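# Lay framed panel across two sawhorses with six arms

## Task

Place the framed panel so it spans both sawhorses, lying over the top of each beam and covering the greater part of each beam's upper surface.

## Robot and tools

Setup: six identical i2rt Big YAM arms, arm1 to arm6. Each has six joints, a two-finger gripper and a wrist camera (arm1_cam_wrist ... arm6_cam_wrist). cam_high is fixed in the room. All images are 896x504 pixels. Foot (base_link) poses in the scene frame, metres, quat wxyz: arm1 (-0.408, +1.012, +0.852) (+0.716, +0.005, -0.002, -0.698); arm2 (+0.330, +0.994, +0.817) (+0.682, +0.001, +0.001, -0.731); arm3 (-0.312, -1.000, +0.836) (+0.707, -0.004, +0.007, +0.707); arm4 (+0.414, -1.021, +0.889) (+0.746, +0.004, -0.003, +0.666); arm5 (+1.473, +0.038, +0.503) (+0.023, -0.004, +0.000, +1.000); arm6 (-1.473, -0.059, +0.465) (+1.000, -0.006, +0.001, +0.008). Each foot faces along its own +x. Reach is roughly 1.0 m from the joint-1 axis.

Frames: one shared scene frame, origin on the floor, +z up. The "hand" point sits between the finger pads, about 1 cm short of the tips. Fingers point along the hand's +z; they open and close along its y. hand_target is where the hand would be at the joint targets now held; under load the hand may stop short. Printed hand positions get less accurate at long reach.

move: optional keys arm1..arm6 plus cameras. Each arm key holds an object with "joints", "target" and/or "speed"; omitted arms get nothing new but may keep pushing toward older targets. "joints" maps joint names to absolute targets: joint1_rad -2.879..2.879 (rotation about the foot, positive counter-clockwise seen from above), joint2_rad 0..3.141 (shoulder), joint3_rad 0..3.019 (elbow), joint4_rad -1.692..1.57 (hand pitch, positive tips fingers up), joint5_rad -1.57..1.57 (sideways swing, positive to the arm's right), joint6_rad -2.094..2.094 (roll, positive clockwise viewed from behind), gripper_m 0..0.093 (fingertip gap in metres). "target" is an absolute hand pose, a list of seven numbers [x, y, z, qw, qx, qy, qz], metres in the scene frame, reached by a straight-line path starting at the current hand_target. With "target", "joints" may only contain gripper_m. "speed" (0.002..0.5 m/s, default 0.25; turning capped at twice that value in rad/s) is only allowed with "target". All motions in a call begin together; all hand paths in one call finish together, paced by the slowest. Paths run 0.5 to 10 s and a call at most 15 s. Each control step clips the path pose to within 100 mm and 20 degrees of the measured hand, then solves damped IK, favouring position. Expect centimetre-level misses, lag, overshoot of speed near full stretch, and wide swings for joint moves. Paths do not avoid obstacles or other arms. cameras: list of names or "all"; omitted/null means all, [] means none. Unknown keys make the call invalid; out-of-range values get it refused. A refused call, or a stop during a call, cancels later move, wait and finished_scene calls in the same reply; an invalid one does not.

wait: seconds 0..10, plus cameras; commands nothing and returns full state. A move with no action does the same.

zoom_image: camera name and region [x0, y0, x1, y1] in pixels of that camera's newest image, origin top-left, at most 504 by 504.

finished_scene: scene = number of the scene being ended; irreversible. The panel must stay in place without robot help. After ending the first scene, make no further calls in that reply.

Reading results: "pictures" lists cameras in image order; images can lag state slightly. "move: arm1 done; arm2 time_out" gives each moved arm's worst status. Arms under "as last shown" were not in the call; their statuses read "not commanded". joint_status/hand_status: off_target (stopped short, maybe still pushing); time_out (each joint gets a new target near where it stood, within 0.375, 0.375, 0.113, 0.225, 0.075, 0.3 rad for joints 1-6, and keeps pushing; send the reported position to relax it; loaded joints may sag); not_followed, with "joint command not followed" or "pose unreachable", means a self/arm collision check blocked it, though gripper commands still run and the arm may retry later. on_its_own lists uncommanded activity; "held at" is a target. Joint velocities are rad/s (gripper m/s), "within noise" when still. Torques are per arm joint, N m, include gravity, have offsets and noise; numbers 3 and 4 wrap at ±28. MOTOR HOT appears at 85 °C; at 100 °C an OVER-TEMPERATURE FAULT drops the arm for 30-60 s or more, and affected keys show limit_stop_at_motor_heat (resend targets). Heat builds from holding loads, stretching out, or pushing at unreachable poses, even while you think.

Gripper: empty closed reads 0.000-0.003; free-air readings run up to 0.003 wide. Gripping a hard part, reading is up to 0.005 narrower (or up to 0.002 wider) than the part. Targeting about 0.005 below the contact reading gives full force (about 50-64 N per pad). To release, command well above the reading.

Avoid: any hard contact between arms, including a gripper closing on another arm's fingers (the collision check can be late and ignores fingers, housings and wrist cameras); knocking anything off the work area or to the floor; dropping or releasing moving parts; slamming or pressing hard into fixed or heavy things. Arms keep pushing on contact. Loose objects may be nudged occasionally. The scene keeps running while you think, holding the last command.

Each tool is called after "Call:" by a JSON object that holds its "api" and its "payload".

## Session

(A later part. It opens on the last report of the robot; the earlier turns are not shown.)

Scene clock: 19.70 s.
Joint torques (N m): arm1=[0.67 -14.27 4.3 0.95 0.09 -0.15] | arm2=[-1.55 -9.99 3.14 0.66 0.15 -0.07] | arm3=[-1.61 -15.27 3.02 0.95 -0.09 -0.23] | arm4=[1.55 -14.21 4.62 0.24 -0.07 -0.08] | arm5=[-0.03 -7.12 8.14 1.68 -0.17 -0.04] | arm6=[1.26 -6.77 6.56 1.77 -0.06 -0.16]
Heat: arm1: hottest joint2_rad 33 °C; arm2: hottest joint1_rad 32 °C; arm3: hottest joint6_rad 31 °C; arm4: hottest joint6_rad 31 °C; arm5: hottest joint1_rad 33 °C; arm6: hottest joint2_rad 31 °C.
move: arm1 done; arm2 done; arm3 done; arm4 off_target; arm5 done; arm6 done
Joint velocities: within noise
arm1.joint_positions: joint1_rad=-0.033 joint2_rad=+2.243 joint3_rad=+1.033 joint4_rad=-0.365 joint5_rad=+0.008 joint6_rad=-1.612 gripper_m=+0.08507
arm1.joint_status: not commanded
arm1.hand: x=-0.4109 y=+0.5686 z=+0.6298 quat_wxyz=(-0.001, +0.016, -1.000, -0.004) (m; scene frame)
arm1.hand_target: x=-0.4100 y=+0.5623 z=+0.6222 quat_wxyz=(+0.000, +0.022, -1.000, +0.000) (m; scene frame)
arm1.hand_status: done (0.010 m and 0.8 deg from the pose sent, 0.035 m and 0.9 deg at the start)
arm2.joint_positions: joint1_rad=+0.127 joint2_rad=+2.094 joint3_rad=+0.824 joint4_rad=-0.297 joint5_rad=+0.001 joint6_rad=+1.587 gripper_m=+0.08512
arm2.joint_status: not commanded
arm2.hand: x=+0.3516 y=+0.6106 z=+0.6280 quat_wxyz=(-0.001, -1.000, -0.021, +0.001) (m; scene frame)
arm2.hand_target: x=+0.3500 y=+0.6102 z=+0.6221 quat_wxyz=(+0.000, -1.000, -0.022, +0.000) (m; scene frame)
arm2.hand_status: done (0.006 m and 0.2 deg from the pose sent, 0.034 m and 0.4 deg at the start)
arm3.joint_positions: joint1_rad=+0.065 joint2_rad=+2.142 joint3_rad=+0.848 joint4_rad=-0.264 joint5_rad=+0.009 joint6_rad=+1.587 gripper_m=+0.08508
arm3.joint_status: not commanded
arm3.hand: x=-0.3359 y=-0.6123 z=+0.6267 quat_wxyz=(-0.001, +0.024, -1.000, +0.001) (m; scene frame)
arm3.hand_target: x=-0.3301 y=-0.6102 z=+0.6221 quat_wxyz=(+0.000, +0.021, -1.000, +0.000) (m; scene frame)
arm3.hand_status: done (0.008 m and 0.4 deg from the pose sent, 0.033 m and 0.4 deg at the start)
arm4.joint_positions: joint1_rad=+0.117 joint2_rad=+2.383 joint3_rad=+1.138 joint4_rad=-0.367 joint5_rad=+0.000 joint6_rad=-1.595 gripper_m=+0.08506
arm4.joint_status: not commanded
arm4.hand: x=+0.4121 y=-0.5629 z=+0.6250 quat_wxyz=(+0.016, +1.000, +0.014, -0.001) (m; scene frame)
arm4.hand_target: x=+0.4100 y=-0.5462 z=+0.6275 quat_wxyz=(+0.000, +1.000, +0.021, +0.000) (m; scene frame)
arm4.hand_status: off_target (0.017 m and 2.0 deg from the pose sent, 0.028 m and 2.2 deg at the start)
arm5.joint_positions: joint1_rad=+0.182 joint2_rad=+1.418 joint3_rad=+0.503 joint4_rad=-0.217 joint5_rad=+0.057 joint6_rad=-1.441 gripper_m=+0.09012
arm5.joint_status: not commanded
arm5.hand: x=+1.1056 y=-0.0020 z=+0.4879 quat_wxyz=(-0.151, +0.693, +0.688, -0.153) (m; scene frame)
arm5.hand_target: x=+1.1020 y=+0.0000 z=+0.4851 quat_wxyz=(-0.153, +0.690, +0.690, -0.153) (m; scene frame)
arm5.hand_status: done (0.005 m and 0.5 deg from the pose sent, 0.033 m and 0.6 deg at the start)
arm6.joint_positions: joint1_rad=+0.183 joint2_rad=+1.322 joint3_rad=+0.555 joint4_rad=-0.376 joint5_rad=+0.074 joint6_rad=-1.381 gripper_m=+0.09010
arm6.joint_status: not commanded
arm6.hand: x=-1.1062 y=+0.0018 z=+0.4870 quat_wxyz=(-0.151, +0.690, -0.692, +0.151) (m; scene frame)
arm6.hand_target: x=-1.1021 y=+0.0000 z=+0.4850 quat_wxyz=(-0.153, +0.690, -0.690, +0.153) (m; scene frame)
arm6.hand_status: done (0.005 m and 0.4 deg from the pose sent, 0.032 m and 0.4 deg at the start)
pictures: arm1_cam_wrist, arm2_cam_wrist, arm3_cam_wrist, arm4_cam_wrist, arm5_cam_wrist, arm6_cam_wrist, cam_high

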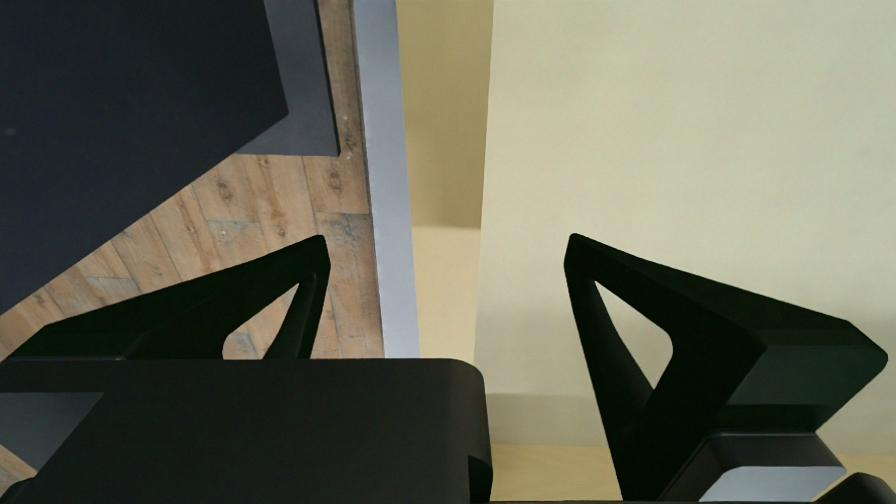

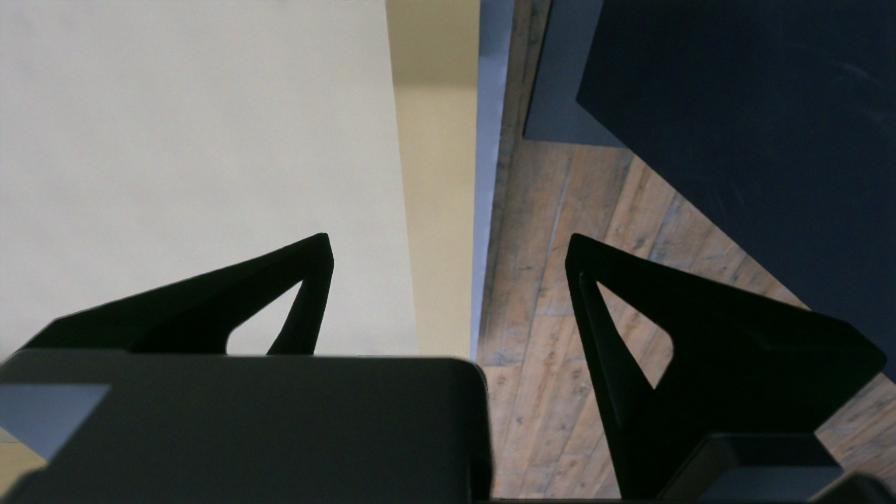

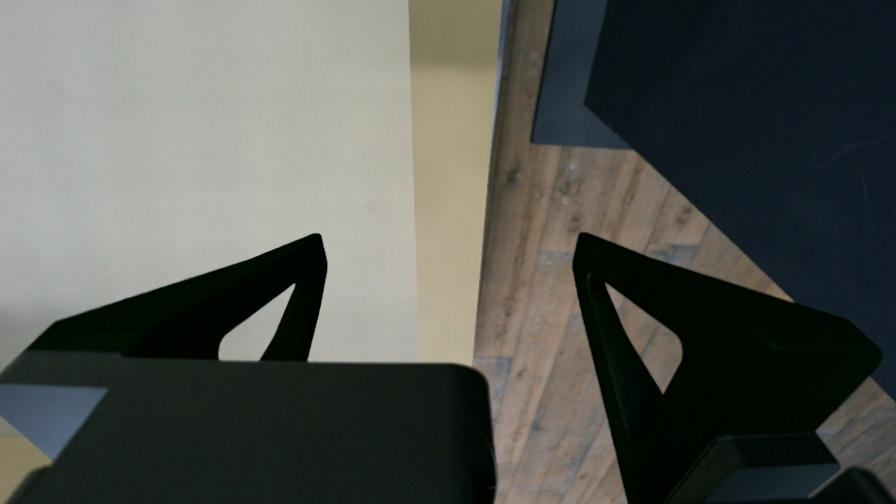

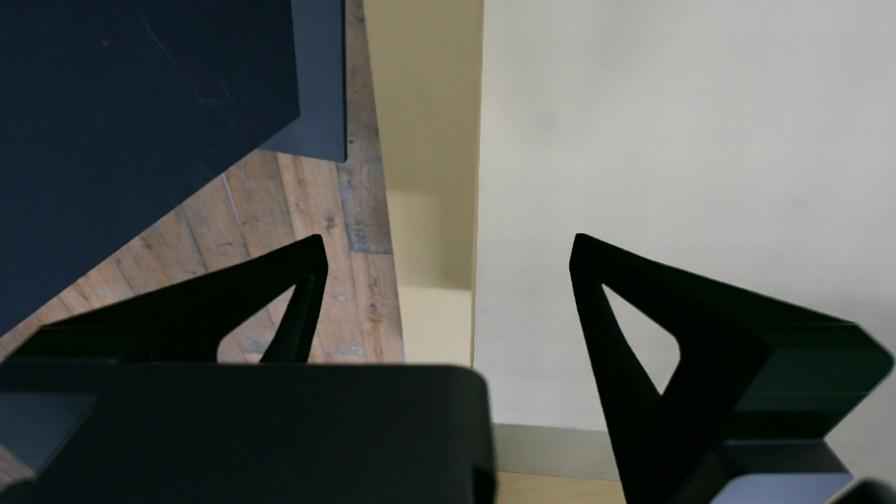

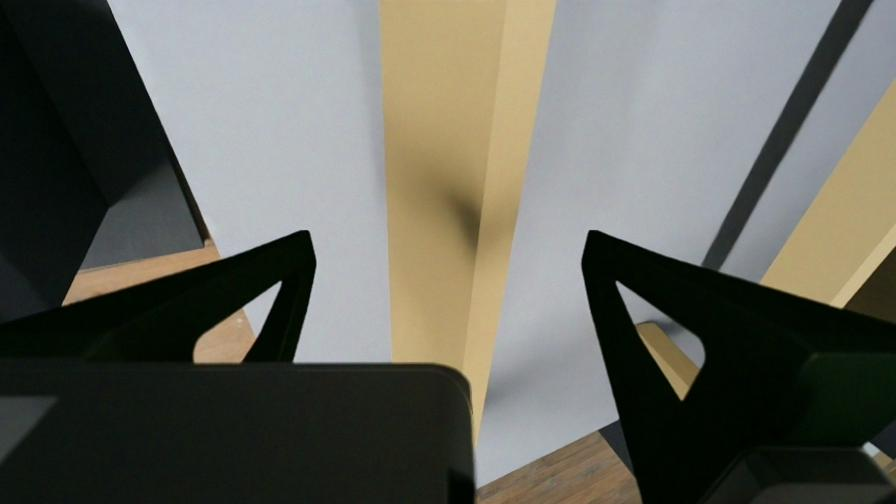

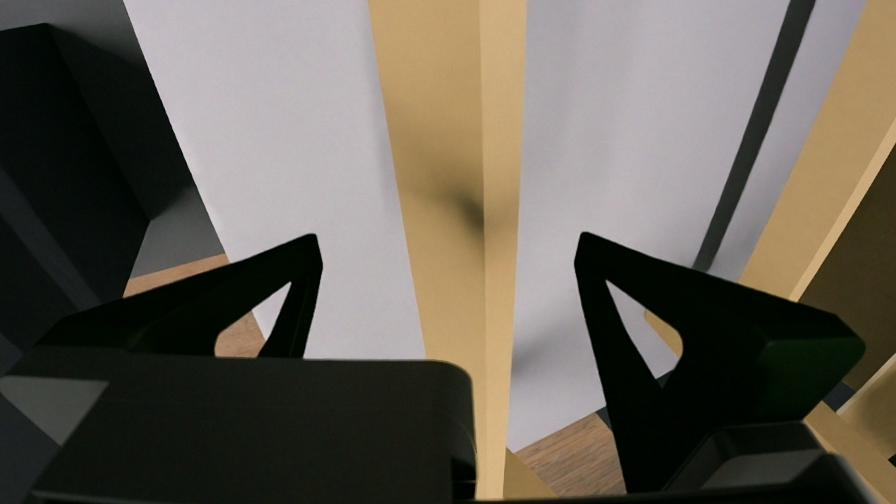

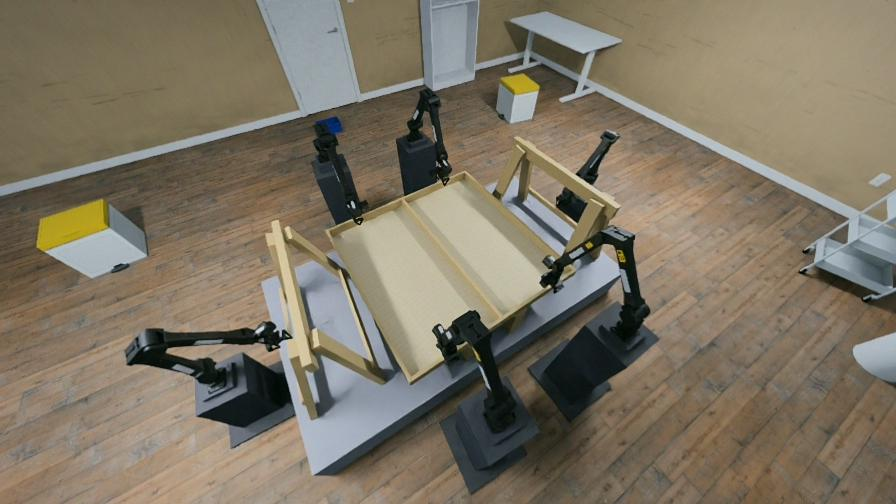

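Call:
{"api": "move", "payload": {"arm1": {"target":[-0.41,0.562,0.610,0,-0.0215,0.9997,0]}, "arm2": {"target":[0.35,0.610,0.610,0,0.9997,0.0215,0]}, "arm3": {"target":[-0.33,-0.610,0.610,0,-0.0215,0.9997,0]}, "arm4": {"target":[0.41,-0.550,0.615,0,0.9997,0.0215,0]}, "arm5": {"target":[1.093,0,0.463,0.153,-0.690,-0.690,0.153]}, "arm6": {"target":[-1.093,0,0.463,-0.153,0.690,-0.690,0.153]}, "cameras": []}}

Call:
{"api": "move", "payload": {"arm1": {"joints":{"gripper_m":0.010}}, "arm2": {"joints":{"gripper_m":0.010}}, "arm3": {"joints":{"gripper_m":0.010}}, "arm4": {"joints":{"gripper_m":0.010}}, "arm5": {"joints":{"gripper_m":0.03}}, "arm6": {"joints":{"gripper_m":0.03}}}}

Scene clock: 21.43 s.
Joint torques (N m): arm1=[0.62 -14.15 4.29 0.96 0.09 -0.15] | arm2=[-1.49 -9.93 3.48 0.64 0.15 -0.08] | arm3=[-1.55 -15.03 3.52 0.92 -0.08 -0.23] | arm4=[1.61 -14.04 4.48 0.28 -0.06 -0.08] | arm5=[-0.09 -7.88 8.03 1.61 -0.17 -0.04] | arm6=[1.26 -7.59 6.06 1.76 -0.06 -0.16]
Heat: arm1: hottest joint2_rad 33 °C; arm2: hottest joint1_rad 32 °C; arm3: hottest joint6_rad 31 °C; arm4: hottest joint6_rad 31 °C; arm5: hottest joint1_rad 33 °C; arm6: hottest joint2_rad 31 °C.
move: arm1 off_target; arm2 done; arm3 done; arm4 off_target; arm5 done; arm6 done
Joint velocities: within noise
arm1.joint_positions: joint1_rad=-0.033 joint2_rad=+2.271 joint3_rad=+1.041 joint4_rad=-0.345 joint5_rad=+0.008 joint6_rad=-1.612 gripper_m=+0.08507
arm1.joint_status: not commanded
arm1.hand: x=-0.4108 y=+0.5687 z=+0.6191 quat_wxyz=(-0.001, +0.016, -1.000, -0.004) (m; scene frame)
arm1.hand_target: x=-0.4100 y=+0.5622 z=+0.6103 quat_wxyz=(+0.000, +0.021, -1.000, +0.000) (m; scene frame)
arm1.hand_status: off_target (0.011 m and 0.7 deg from the pose sent, 0.021 m and 0.8 deg at the start)
arm2.joint_positions: joint1_rad=+0.127 joint2_rad=+2.127 joint3_rad=+0.824 joint4_rad=-0.270 joint5_rad=+0.001 joint6_rad=+1.587 gripper_m=+0.08512
arm2.joint_status: not commanded
arm2.hand: x=+0.3513 y=+0.6147 z=+0.6159 quat_wxyz=(+0.002, -1.000, -0.021, +0.001) (m; scene frame)
arm2.hand_target: x=+0.3500 y=+0.6102 z=+0.6101 quat_wxyz=(+0.000, -1.000, -0.022, +0.000) (m; scene frame)
arm2.hand_status: done (0.008 m and 0.2 deg from the pose sent, 0.018 m and 0.2 deg at the start)
arm3.joint_positions: joint1_rad=+0.065 joint2_rad=+2.174 joint3_rad=+0.848 joint4_rad=-0.238 joint5_rad=+0.009 joint6_rad=+1.587 gripper_m=+0.08508
arm3.joint_status: not commanded
arm3.hand: x=-0.3356 y=-0.6170 z=+0.6151 quat_wxyz=(-0.001, +0.024, -1.000, +0.004) (m; scene frame)
arm3.hand_target: x=-0.3300 y=-0.6101 z=+0.6102 quat_wxyz=(+0.000, +0.021, -1.000, +0.000) (m; scene frame)
arm3.hand_status: done (0.010 m and 0.6 deg from the pose sent, 0.018 m and 0.4 deg at the start)
arm4.joint_positions: joint1_rad=+0.117 joint2_rad=+2.406 joint3_rad=+1.138 joint4_rad=-0.340 joint5_rad=+0.000 joint6_rad=-1.595 gripper_m=+0.08506
arm4.joint_status: not commanded
arm4.hand: x=+0.4121 y=-0.5657 z=+0.6146 quat_wxyz=(+0.014, +1.000, +0.014, -0.001) (m; scene frame)
arm4.hand_target: x=+0.4100 y=-0.5503 z=+0.6153 quat_wxyz=(+0.000, +1.000, +0.021, +0.000) (m; scene frame)
arm4.hand_status: off_target (0.016 m and 1.8 deg from the pose sent, 0.016 m and 2.0 deg at the start)
arm5.joint_positions: joint1_rad=+0.178 joint2_rad=+1.512 joint3_rad=+0.503 joint4_rad=-0.131 joint5_rad=+0.056 joint6_rad=-1.444 gripper_m=+0.09012
arm5.joint_status: not commanded
arm5.hand: x=+1.1009 y=-0.0014 z=+0.4639 quat_wxyz=(-0.149, +0.694, +0.689, -0.150) (m; scene frame)
arm5.hand_target: x=+1.0932 y=+0.0000 z=+0.4632 quat_wxyz=(-0.153, +0.690, +0.690, -0.153) (m; scene frame)
arm5.hand_status: done (0.008 m and 0.7 deg from the pose sent, 0.028 m and 0.5 deg at the start)
arm6.joint_positions: joint1_rad=+0.178 joint2_rad=+1.408 joint3_rad=+0.555 joint4_rad=-0.290 joint5_rad=+0.071 joint6_rad=-1.386 gripper_m=+0.09010
arm6.joint_status: not commanded
arm6.hand: x=-1.0968 y=+0.0020 z=+0.4654 quat_wxyz=(-0.151, +0.690, -0.692, +0.151) (m; scene frame)
arm6.hand_target: x=-1.0931 y=-0.0001 z=+0.4630 quat_wxyz=(-0.153, +0.690, -0.690, +0.153) (m; scene frame)
arm6.hand_status: done (0.005 m and 0.4 deg from the pose sent, 0.028 m and 0.4 deg at the start)
pictures: none
No camera images: "cameras" was empty.

Scene clock: 22.30 s.
Joint torques (N m): arm1=[0.62 -14.1 4.26 0.92 0.09 -0.15] | arm2=[-1.55 -9.99 3.04 0.42 0.16 0.01] | arm3=[-1.55 -15.15 3.04 0.75 -0.02 -0.28] | arm4=[1.49 -13.86 4.37 0.08 -0.09 0.02] | arm5=[0.03 -8.12 7.24 0.8 -0.16 -0.04] | arm6=[1.38 -7.65 6.11 0.88 -0.06 -0.15]
Heat: arm1: hottest joint2_rad 33 °C; arm2: hottest joint1_rad 32 °C; arm3: hottest joint6_rad 31 °C; arm4: hottest joint6_rad 31 °C; arm5: hottest joint1_rad 33 °C; arm6: hottest joint2_rad 31 °C.
move: arm1 off_target; arm2 off_target; arm3 off_target; arm4 off_target; arm5 done; arm6 done
Joint velocities: within noise
arm1.joint_positions: joint1_rad=-0.033 joint2_rad=+2.271 joint3_rad=+1.041 joint4_rad=-0.344 joint5_rad=+0.008 joint6_rad=-1.612 gripper_m=+0.01735
arm1.joint_status: gripper_m off_target (ended at +0.01738, target +0.01000)
arm1.hand: x=-0.4108 y=+0.5681 z=+0.6191 quat_wxyz=(-0.001, +0.017, -1.000, -0.003) (m; scene frame)
arm1.hand_target: x=-0.4100 y=+0.5622 z=+0.6103 quat_wxyz=(+0.000, +0.021, -1.000, +0.000) (m; scene frame)
arm1.hand_status: not commanded
arm2.joint_positions: joint1_rad=+0.127 joint2_rad=+2.127 joint3_rad=+0.831 joint4_rad=-0.263 joint5_rad=+0.001 joint6_rad=+1.578 gripper_m=+0.01764
arm2.joint_status: gripper_m off_target (ended at +0.01768, target +0.01000)
arm2.hand: x=+0.3516 y=+0.6089 z=+0.6166 quat_wxyz=(-0.005, -1.000, -0.025, +0.001) (m; scene frame)
arm2.hand_target: x=+0.3500 y=+0.6102 z=+0.6102 quat_wxyz=(+0.000, -1.000, -0.022, +0.000) (m; scene frame)
arm2.hand_status: not commanded
arm3.joint_positions: joint1_rad=+0.064 joint2_rad=+2.174 joint3_rad=+0.855 joint4_rad=-0.233 joint5_rad=+0.008 joint6_rad=+1.591 gripper_m=+0.01772
arm3.joint_status: gripper_m off_target (ended at +0.01775, target +0.01000)
arm3.hand: x=-0.3359 y=-0.6117 z=+0.6156 quat_wxyz=(+0.000, +0.022, -1.000, -0.001) (m; scene frame)
arm3.hand_target: x=-0.3300 y=-0.6100 z=+0.6103 quat_wxyz=(+0.000, +0.022, -1.000, +0.000) (m; scene frame)
arm3.hand_status: not commanded
arm4.joint_positions: joint1_rad=+0.117 joint2_rad=+2.406 joint3_rad=+1.139 joint4_rad=-0.336 joint5_rad=+0.001 joint6_rad=-1.604 gripper_m=+0.01963
arm4.joint_status: gripper_m off_target (ended at +0.01966, target +0.01000)
arm4.hand: x=+0.4122 y=-0.5641 z=+0.6147 quat_wxyz=(+0.011, +1.000, +0.018, +0.000) (m; scene frame)
arm4.hand_target: x=+0.4100 y=-0.5504 z=+0.6154 quat_wxyz=(+0.000, +1.000, +0.021, +0.000) (m; scene frame)
arm4.hand_status: not commanded
arm5.joint_positions: joint1_rad=+0.177 joint2_rad=+1.512 joint3_rad=+0.515 joint4_rad=-0.104 joint5_rad=+0.056 joint6_rad=-1.445 gripper_m=+0.03016
arm5.joint_status: all done
arm5.hand: x=+1.0887 y=-0.0026 z=+0.4702 quat_wxyz=(-0.160, +0.691, +0.685, -0.164) (m; scene frame)
arm5.hand_target: x=+1.0932 y=+0.0001 z=+0.4632 quat_wxyz=(-0.153, +0.690, +0.690, -0.153) (m; scene frame)
arm5.hand_status: not commanded
arm6.joint_positions: joint1_rad=+0.177 joint2_rad=+1.408 joint3_rad=+0.555 joint4_rad=-0.267 joint5_rad=+0.071 joint6_rad=-1.387 gripper_m=+0.03015
arm6.joint_status: all done
arm6.hand: x=-1.0917 y=+0.0026 z=+0.4677 quat_wxyz=(-0.160, +0.687, -0.691, +0.157) (m; scene frame)
arm6.hand_target: x=-1.0932 y=+0.0000 z=+0.4630 quat_wxyz=(-0.153, +0.690, -0.690, +0.153) (m; scene frame)
arm6.hand_status: not commanded
pictures: arm1_cam_wrist, arm2_cam_wrist, arm3_cam_wrist, arm4_cam_wrist, arm5_cam_wrist, arm6_cam_wrist, cam_high

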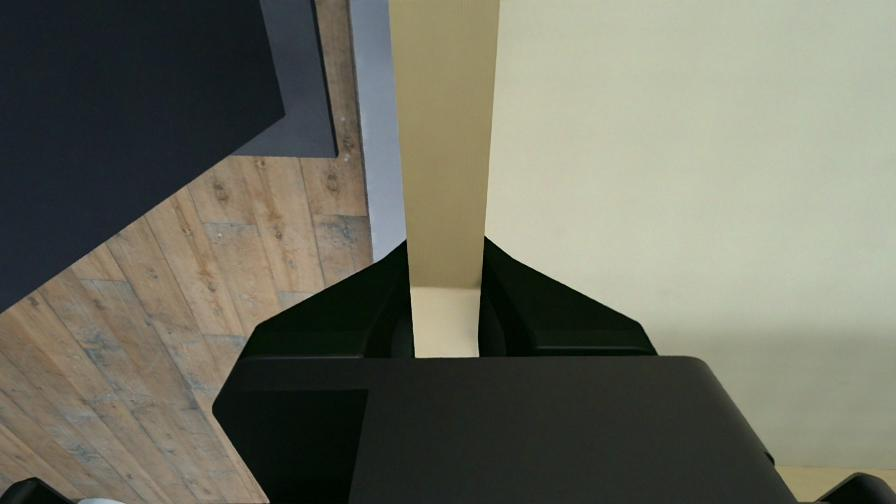

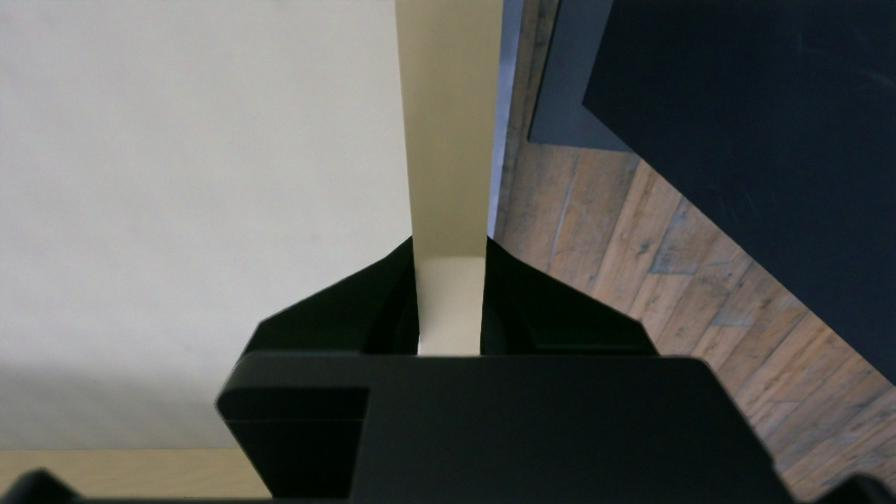

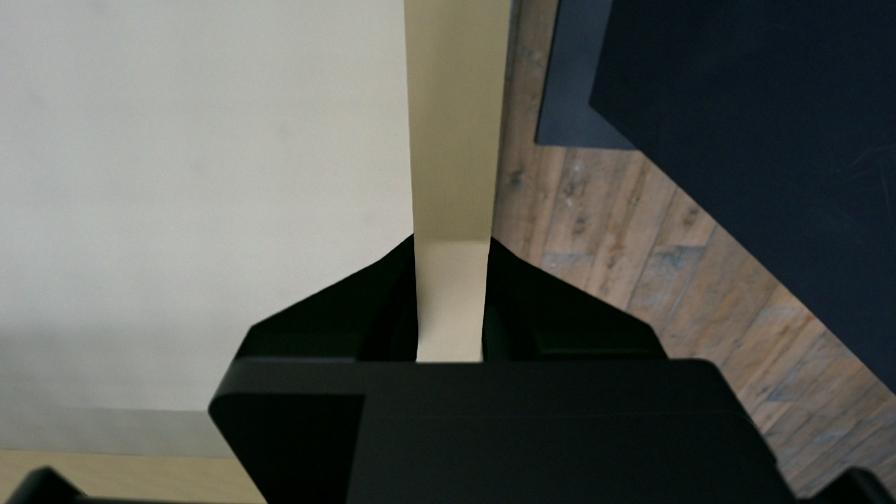

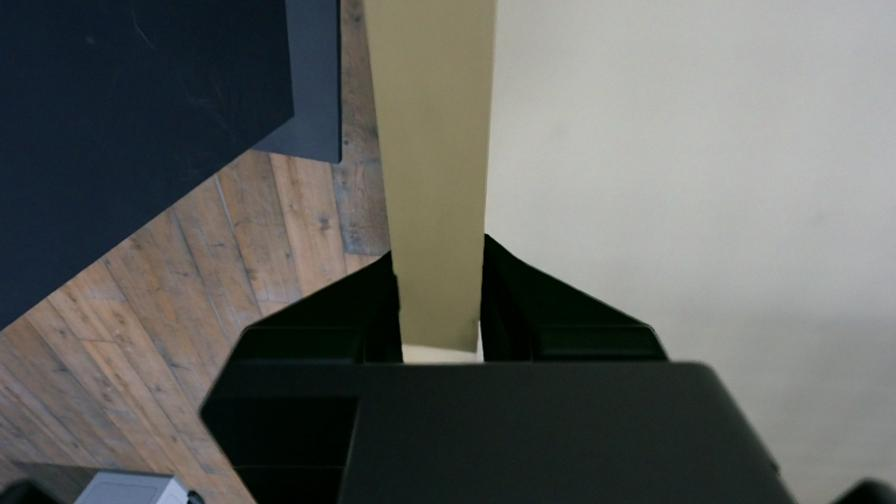

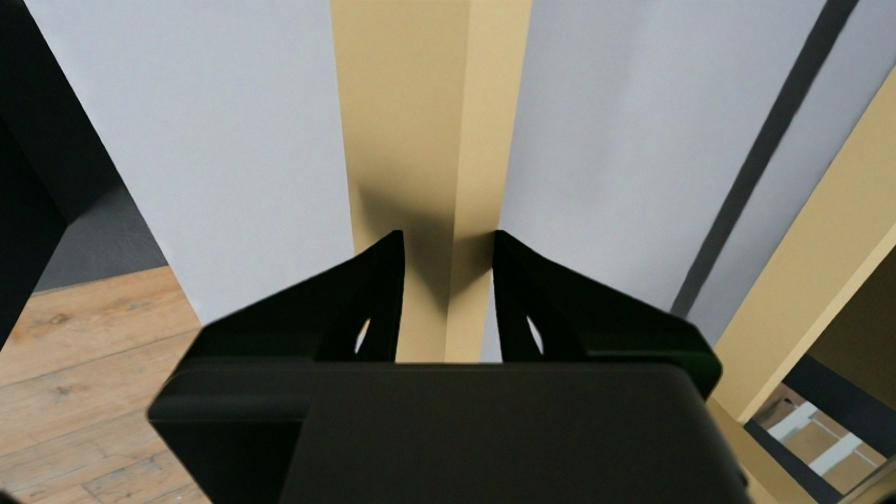

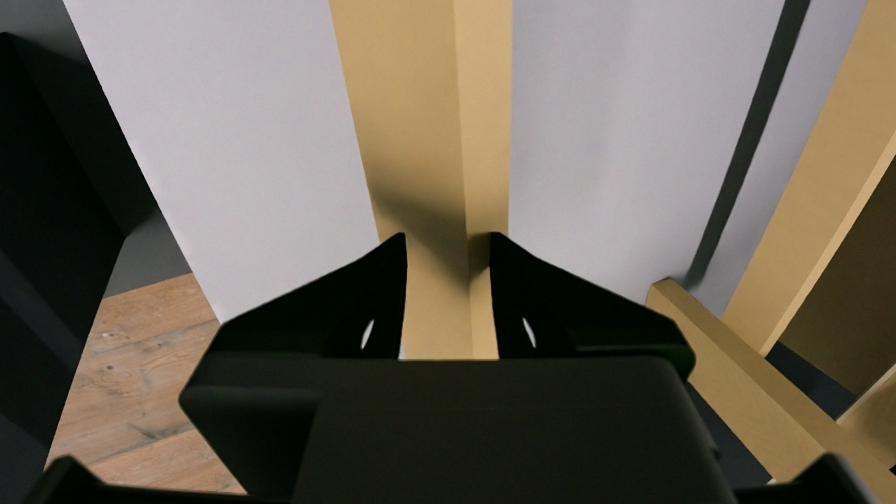

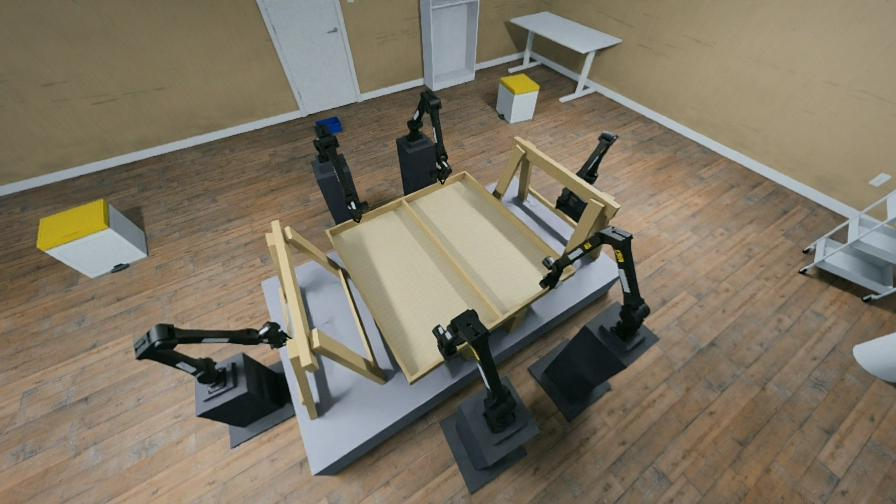

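Call:
{"api": "move", "payload": {"arm1": {"target":[-0.41,0.562,0.68,0,-0.0215,0.9997,0],"speed":0.08}, "arm2": {"target":[0.35,0.610,0.68,0,0.9997,0.0215,0],"speed":0.08}, "arm3": {"target":[-0.33,-0.610,0.68,0,-0.0215,0.9997,0],"speed":0.08}, "arm4": {"target":[0.41,-0.550,0.685,0,0.9997,0.0215,0],"speed":0.08}, "cameras": ["arm1_cam_wrist","arm2_cam_wrist","cam_high"]}}

Scene clock: 25.60 s.
Joint torques (N m): arm1=[0.73 -22.83 2.41 -1.99 -0.04 -0.11] | arm2=[-1.55 -19.66 1.51 -2.74 0.09 0.06] | arm3=[-1.26 -24.64 1.05 -2.26 0 -0.25] | arm4=[1.67 -21.83 1.81 -2.54 -0.27 0.09] | arm5=[0.09 -8.12 7.23 0.8 -0.17 -0.04] | arm6=[1.38 -7.59 6.11 0.9 -0.06 -0.15]
Heat: arm1: hottest joint2_rad 33 °C; arm2: hottest joint1_rad 32 °C; arm3: hottest joint6_rad 31 °C; arm4: hottest joint6_rad 31 °C; arm5: hottest joint1_rad 33 °C; arm6: hottest joint2_rad 31 °C.
move: arm1 off_target; arm2 off_target; arm3 off_target; arm4 off_target
Joint velocities: within noise
arm1.joint_positions: joint1_rad=-0.033 joint2_rad=+2.218 joint3_rad=+1.025 joint4_rad=-0.391 joint5_rad=+0.012 joint6_rad=-1.615 gripper_m=+0.01735
arm1.joint_status: not commanded
arm1.hand: x=-0.4115 y=+0.5714 z=+0.6391 quat_wxyz=(+0.001, +0.018, -1.000, -0.009) (m; scene frame)
arm1.hand_target: x=-0.4101 y=+0.5625 z=+0.6764 quat_wxyz=(+0.000, +0.021, -1.000, +0.000) (m; scene frame)
arm1.hand_status: off_target (0.042 m and 1.1 deg from the pose sent, 0.061 m and 0.6 deg at the start)
arm2.joint_positions: joint1_rad=+0.127 joint2_rad=+2.069 joint3_rad=+0.824 joint4_rad=-0.335 joint5_rad=+0.003 joint6_rad=+1.573 gripper_m=+0.01764
arm2.joint_status: not commanded
arm2.hand: x=+0.3512 y=+0.6125 z=+0.6367 quat_wxyz=(+0.006, -1.000, -0.028, +0.002) (m; scene frame)
arm2.hand_target: x=+0.3501 y=+0.6102 z=+0.6744 quat_wxyz=(-0.001, -1.000, -0.022, +0.000) (m; scene frame)
arm2.hand_status: off_target (0.043 m and 1.0 deg from the pose sent, 0.063 m and 0.7 deg at the start)
arm3.joint_positions: joint1_rad=+0.062 joint2_rad=+2.102 joint3_rad=+0.845 joint4_rad=-0.308 joint5_rad=+0.007 joint6_rad=+1.590 gripper_m=+0.01772
arm3.joint_status: not commanded
arm3.hand: x=-0.3351 y=-0.6120 z=+0.6412 quat_wxyz=(-0.001, +0.021, -1.000, +0.005) (m; scene frame)
arm3.hand_target: x=-0.3303 y=-0.6102 z=+0.6754 quat_wxyz=(+0.000, +0.021, -1.000, -0.001) (m; scene frame)
arm3.hand_status: off_target (0.039 m and 0.6 deg from the pose sent, 0.065 m and 0.2 deg at the start)
arm4.joint_positions: joint1_rad=+0.116 joint2_rad=+2.341 joint3_rad=+1.116 joint4_rad=-0.377 joint5_rad=+0.005 joint6_rad=-1.611 gripper_m=+0.01948
arm4.joint_status: not commanded
arm4.hand: x=+0.4132 y=-0.5624 z=+0.6409 quat_wxyz=(+0.011, +1.000, +0.022, +0.002) (m; scene frame)
arm4.hand_target: x=+0.4102 y=-0.5505 z=+0.6812 quat_wxyz=(+0.000, +1.000, +0.022, +0.000) (m; scene frame)
arm4.hand_status: off_target (0.046 m and 1.2 deg from the pose sent, 0.072 m and 1.3 deg at the start)
arm5, arm6: as last shown
arm5.joint_positions: joint1_rad=+0.177 joint2_rad=+1.512 joint3_rad=+0.515 joint4_rad=-0.104 joint5_rad=+0.056 joint6_rad=-1.445 gripper_m=+0.03015
arm6.joint_positions: joint1_rad=+0.177 joint2_rad=+1.408 joint3_rad=+0.555 joint4_rad=-0.267 joint5_rad=+0.071 joint6_rad=-1.387 gripper_m=+0.03013
pictures: arm1_cam_wrist, arm2_cam_wrist, cam_high

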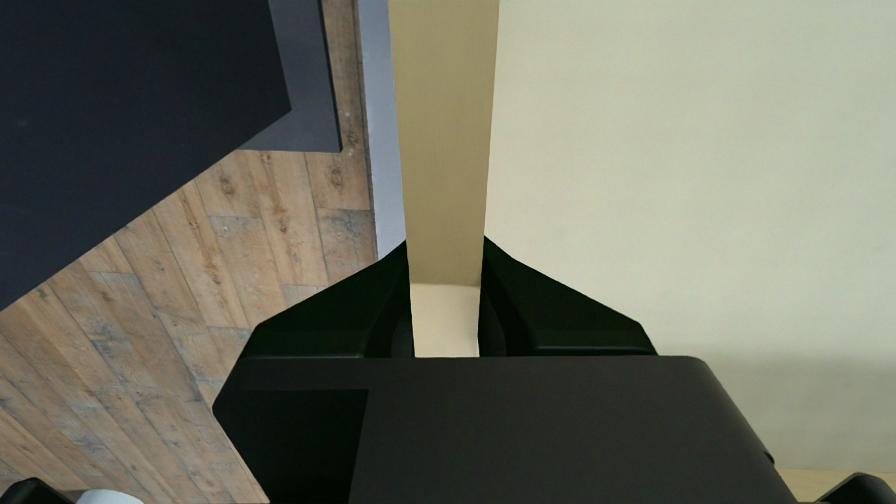

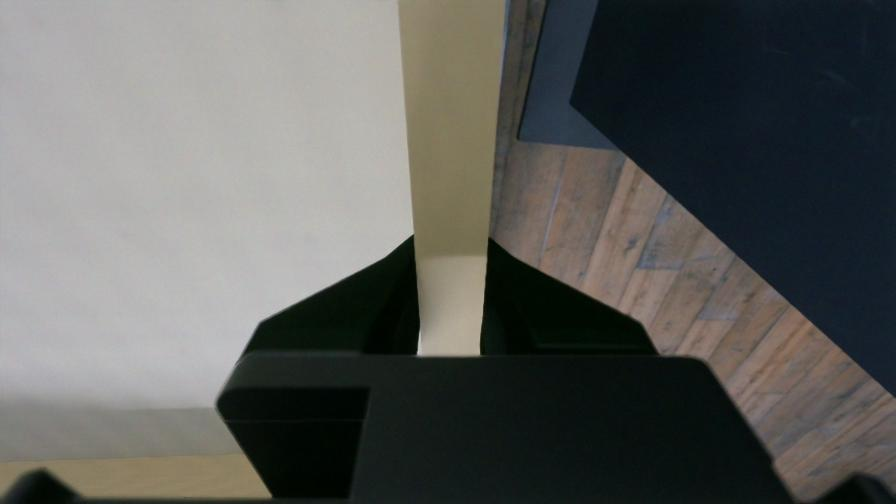

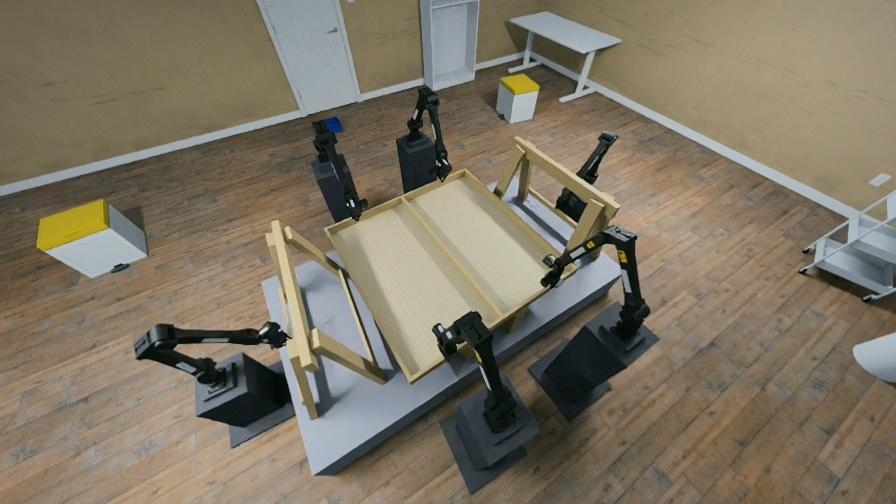

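Call:
{"api": "move", "payload": {"arm1": {"target":[-0.41,0.562,0.86,0,-0.0215,0.9997,0],"speed":0.12}, "arm2": {"target":[0.35,0.605,0.86,0,0.9997,0.0215,0],"speed":0.12}, "arm3": {"target":[-0.33,-0.602,0.86,0,-0.0215,0.9997,0],"speed":0.12}, "arm4": {"target":[0.41,-0.550,0.865,0,0.9997,0.0215,0],"speed":0.12}, "cameras": ["arm4_cam_wrist","cam_high"]}}

Call:
{"api": "move", "payload": {"arm1": {"target":[-0.41,0.562,1.13,0,-0.0215,0.9997,0],"speed":0.12}, "arm2": {"target":[0.35,0.600,1.13,0,0.9997,0.0215,0],"speed":0.12}, "arm3": {"target":[-0.33,-0.597,1.13,0,-0.0215,0.9997,0],"speed":0.12}, "arm4": {"target":[0.41,-0.550,1.135,0,0.9997,0.0215,0],"speed":0.12}}}

Scene clock: 28.20 s.
Joint torques (N m): arm1=[1.03 -20.78 9.35 -3.32 -0.1 -0.06] | arm2=[-1.32 -16.67 10.22 -4.08 -0.01 0.1] | arm3=[-1.14 -21.6 9.11 -3.75 -0.03 -0.22] | arm4=[1.79 -20.13 8.16 -3.58 -0.33 0.13] | arm5=[0.03 -8.12 7.21 0.79 -0.17 -0.03] | arm6=[1.38 -7.65 6.12 0.88 -0.06 -0.15]
Heat: arm1: hottest joint2_rad 34 °C; arm2: hottest joint1_rad 32 °C; arm3: hottest joint2_rad 31 °C; arm4: hottest joint6_rad 31 °C; arm5: hottest joint1_rad 33 °C; arm6: hottest joint2_rad 31 °C.
move: arm1 off_target; arm2 off_target; arm3 off_target; arm4 off_target
Joint velocities: within noise
arm1.joint_positions: joint1_rad=-0.033 joint2_rad=+1.818 joint3_rad=+1.006 joint4_rad=-0.788 joint5_rad=+0.013 joint6_rad=-1.617 gripper_m=+0.01753
arm1.joint_status: not commanded
arm1.hand: x=-0.4134 y=+0.5764 z=+0.8066 quat_wxyz=(+0.001, +0.019, -1.000, -0.016) (m; scene frame)
arm1.hand_target: x=-0.4101 y=+0.5631 z=+0.8565 quat_wxyz=(+0.000, +0.022, -1.000, +0.002) (m; scene frame)
arm1.hand_status: off_target (0.055 m and 1.9 deg from the pose sent, 0.221 m and 1.1 deg at the start)
arm2.joint_positions: joint1_rad=+0.123 joint2_rad=+1.636 joint3_rad=+0.857 joint4_rad=-0.822 joint5_rad=+0.005 joint6_rad=+1.568 gripper_m=+0.01780
arm2.joint_status: not commanded
arm2.hand: x=+0.3492 y=+0.6160 z=+0.8035 quat_wxyz=(+0.016, -0.999, -0.029, +0.003) (m; scene frame)
arm2.hand_target: x=+0.3499 y=+0.6058 z=+0.8547 quat_wxyz=(-0.002, -1.000, -0.022, +0.000) (m; scene frame)
arm2.hand_status: off_target (0.058 m and 2.1 deg from the pose sent, 0.223 m and 1.0 deg at the start)
arm3.joint_positions: joint1_rad=+0.061 joint2_rad=+1.668 joint3_rad=+0.875 joint4_rad=-0.784 joint5_rad=+0.008 joint6_rad=+1.589 gripper_m=+0.01773
arm3.joint_status: not commanded
arm3.hand: x=-0.3337 y=-0.6081 z=+0.8105 quat_wxyz=(-0.001, +0.021, -1.000, +0.011) (m; scene frame)
arm3.hand_target: x=-0.3301 y=-0.6023 z=+0.8554 quat_wxyz=(+0.000, +0.021, -1.000, -0.002) (m; scene frame)
arm3.hand_status: off_target (0.050 m and 1.3 deg from the pose sent, 0.219 m and 0.6 deg at the start)
arm4.joint_positions: joint1_rad=+0.114 joint2_rad=+1.940 joint3_rad=+1.069 joint4_rad=-0.744 joint5_rad=+0.006 joint6_rad=-1.614 gripper_m=+0.01965
arm4.joint_status: not commanded
arm4.hand: x=+0.4145 y=-0.5632 z=+0.8123 quat_wxyz=(+0.017, +1.000, +0.023, +0.002) (m; scene frame)
arm4.hand_target: x=+0.4102 y=-0.5507 z=+0.8615 quat_wxyz=(-0.001, +1.000, +0.022, +0.000) (m; scene frame)
arm4.hand_status: off_target (0.054 m and 2.0 deg from the pose sent, 0.224 m and 1.2 deg at the start)
arm5, arm6: as last shown
pictures: arm4_cam_wrist, cam_high

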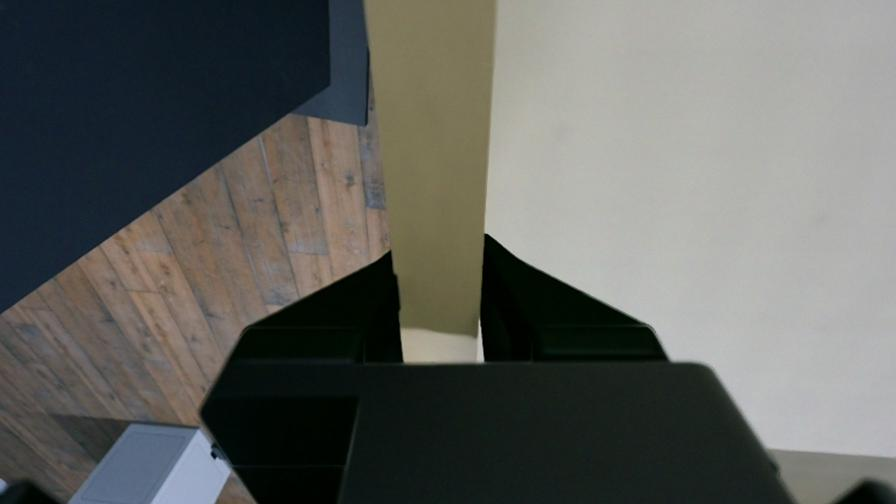

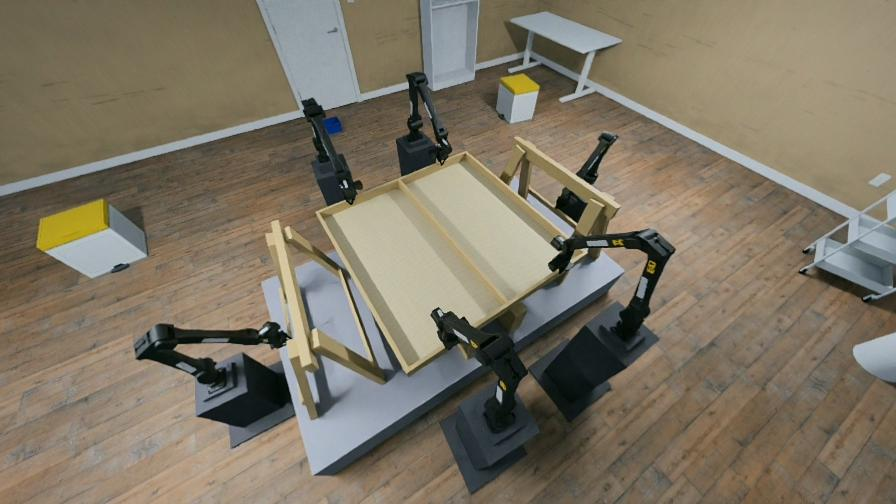

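Scene clock: 34.73 s.
Joint torques (N m): arm1=[1.32 -20.31 18.3 -2.63 0.01 -0.02] | arm2=[-1.32 -15.56 19.93 -3.44 -0.11 0.1] | arm3=[-0.85 -20.72 18.4 -2.84 0.15 -0.18] | arm4=[1.85 -18.73 19.4 -3.92 -0.35 0.12] | arm5=[0.03 -8.18 7.21 0.79 -0.17 -0.03] | arm6=[1.49 -7.65 6.09 0.88 -0.06 -0.15]
Heat: arm1: hottest joint2_rad 34 °C; arm2: hottest joint1_rad 32 °C; arm3: hottest joint2_rad 31 °C; arm4: hottest joint3_rad 32 °C; arm5: hottest joint1_rad 33 °C; arm6: hottest joint2_rad 31 °C.
move: arm1 off_target; arm2 off_target; arm3 off_target; arm4 off_target
Joint velocities: within noise
arm1.joint_positions: joint1_rad=-0.032 joint2_rad=+1.572 joint3_rad=+1.368 joint4_rad=-1.510 joint5_rad=+0.009 joint6_rad=-1.616 gripper_m=+0.01995
arm1.joint_status: not commanded
arm1.hand: x=-0.4144 y=+0.5829 z=+1.0369 quat_wxyz=(-0.003, +0.020, -0.997, -0.073) (m; scene frame)
arm1.hand_target: x=-0.4104 y=+0.5713 z=+1.1248 quat_wxyz=(-0.001, +0.021, -1.000, +0.002) (m; scene frame)
arm1.hand_status: off_target (0.095 m and 8.4 deg from the pose sent, 0.324 m and 1.9 deg at the start; pose on its path clipped on 137 of 196 steps)
arm2.joint_positions: joint1_rad=+0.122 joint2_rad=+1.430 joint3_rad=+1.284 joint4_rad=-1.575 joint5_rad=+0.008 joint6_rad=+1.568 gripper_m=+0.02001
arm2.joint_status: not commanded
arm2.hand: x=+0.3483 y=+0.6172 z=+1.0303 quat_wxyz=(+0.076, -0.997, -0.028, +0.006) (m; scene frame)
arm2.hand_target: x=+0.3493 y=+0.6105 z=+1.1209 quat_wxyz=(-0.002, -1.000, -0.022, +0.000) (m; scene frame)
arm2.hand_status: off_target (0.101 m and 8.8 deg from the pose sent, 0.327 m and 2.1 deg at the start; pose on its path clipped on 163 of 196 steps)
arm3.joint_positions: joint1_rad=+0.061 joint2_rad=+1.442 joint3_rad=+1.301 joint4_rad=-1.548 joint5_rad=+0.004 joint6_rad=+1.589 gripper_m=+0.01893
arm3.joint_status: not commanded
arm3.hand: x=-0.3329 y=-0.6077 z=+1.0445 quat_wxyz=(-0.002, +0.021, -0.998, +0.067) (m; scene frame)
arm3.hand_target: x=-0.3299 y=-0.6041 z=+1.1241 quat_wxyz=(+0.000, +0.021, -1.000, -0.001) (m; scene frame)
arm3.hand_status: off_target (0.086 m and 7.7 deg from the pose sent, 0.320 m and 1.3 deg at the start; pose on its path clipped on 38 of 196 steps)
arm4.joint_positions: joint1_rad=+0.114 joint2_rad=+1.638 joint3_rad=+1.355 joint4_rad=-1.419 joint5_rad=+0.006 joint6_rad=-1.615 gripper_m=+0.02228
arm4.joint_status: not commanded
arm4.hand: x=+0.4147 y=-0.5729 z=+1.0441 quat_wxyz=(+0.061, +0.998, +0.023, +0.001) (m; scene frame)
arm4.hand_target: x=+0.4103 y=-0.5583 z=+1.1303 quat_wxyz=(-0.003, +1.000, +0.022, -0.001) (m; scene frame)
arm4.hand_status: off_target (0.094 m and 7.0 deg from the pose sent, 0.323 m and 2.0 deg at the start; pose on its path clipped on 58 of 196 steps)
arm5, arm6: as last shown
pictures: arm1_cam_wrist, arm2_cam_wrist, arm3_cam_wrist, arm4_cam_wrist, arm5_cam_wrist, arm6_cam_wrist, cam_high

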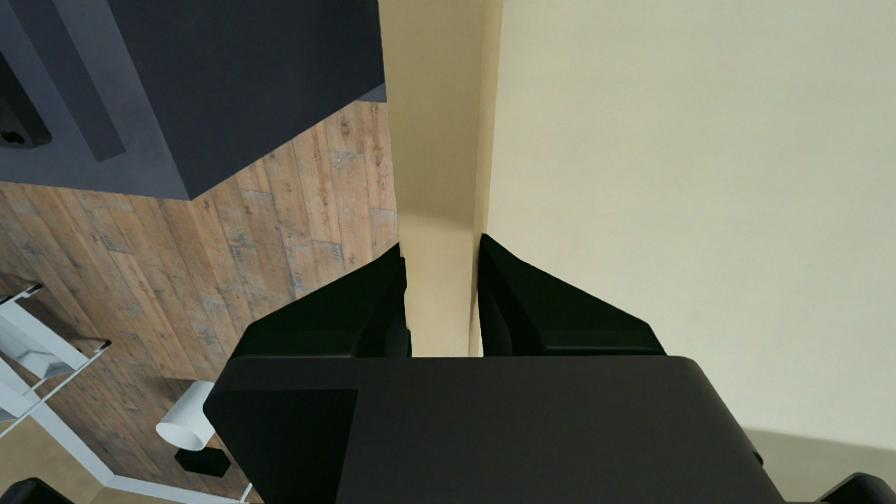

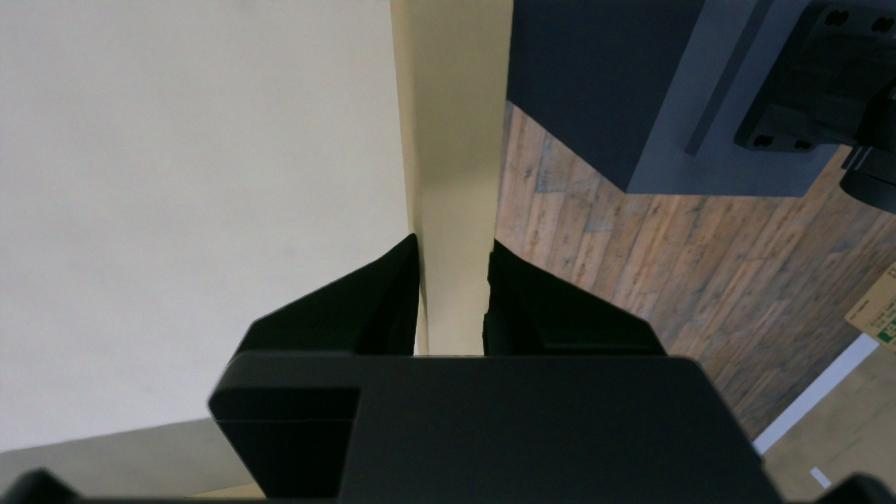

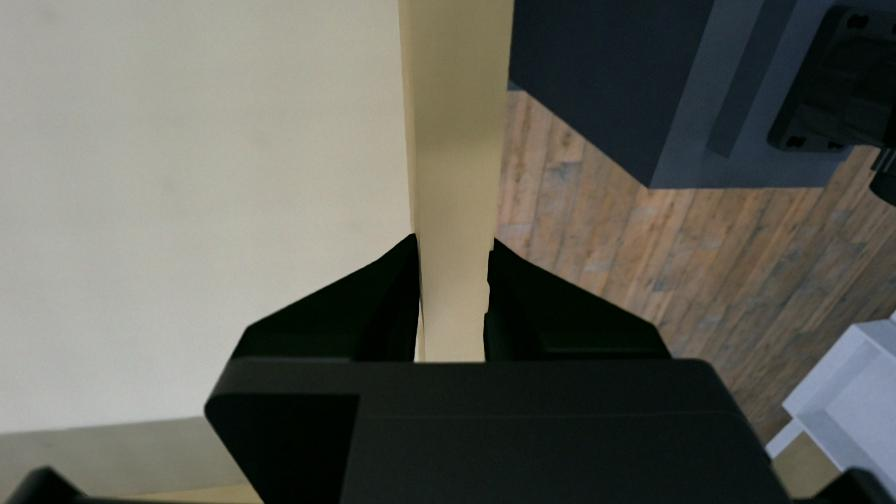

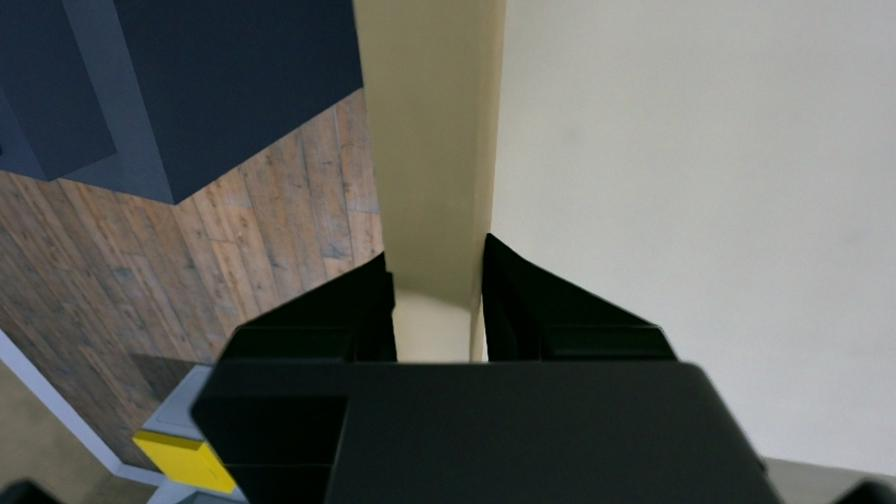

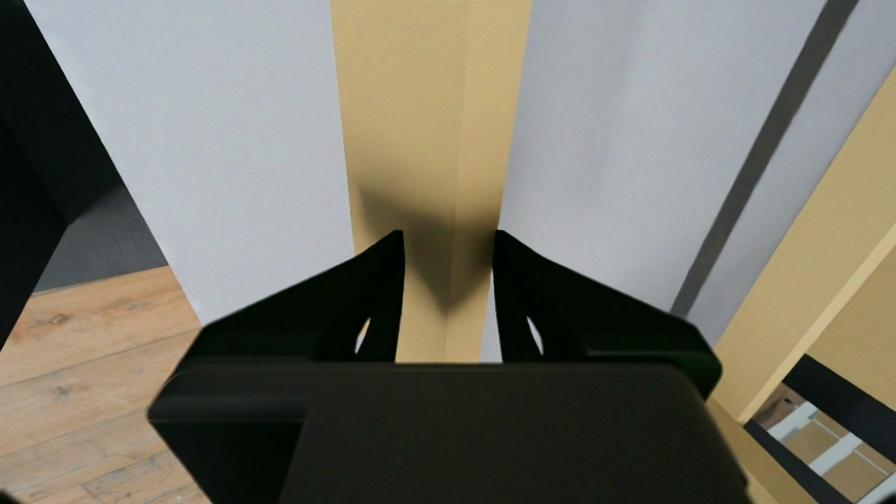

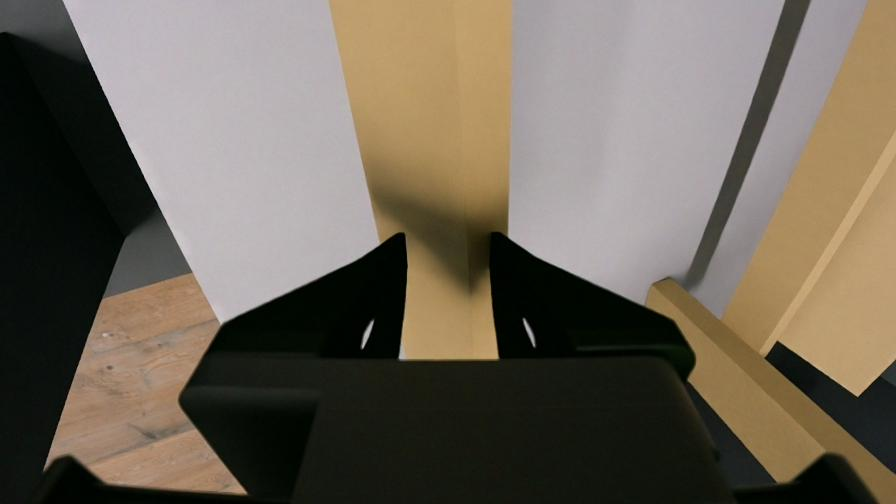

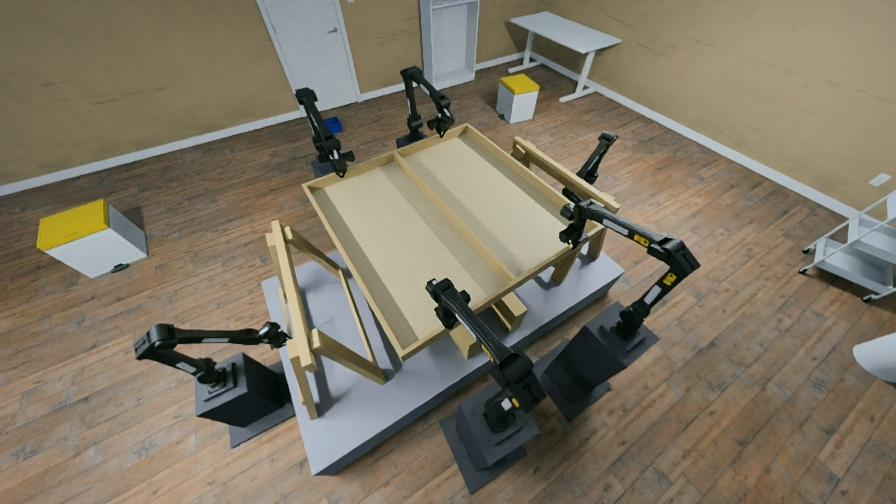

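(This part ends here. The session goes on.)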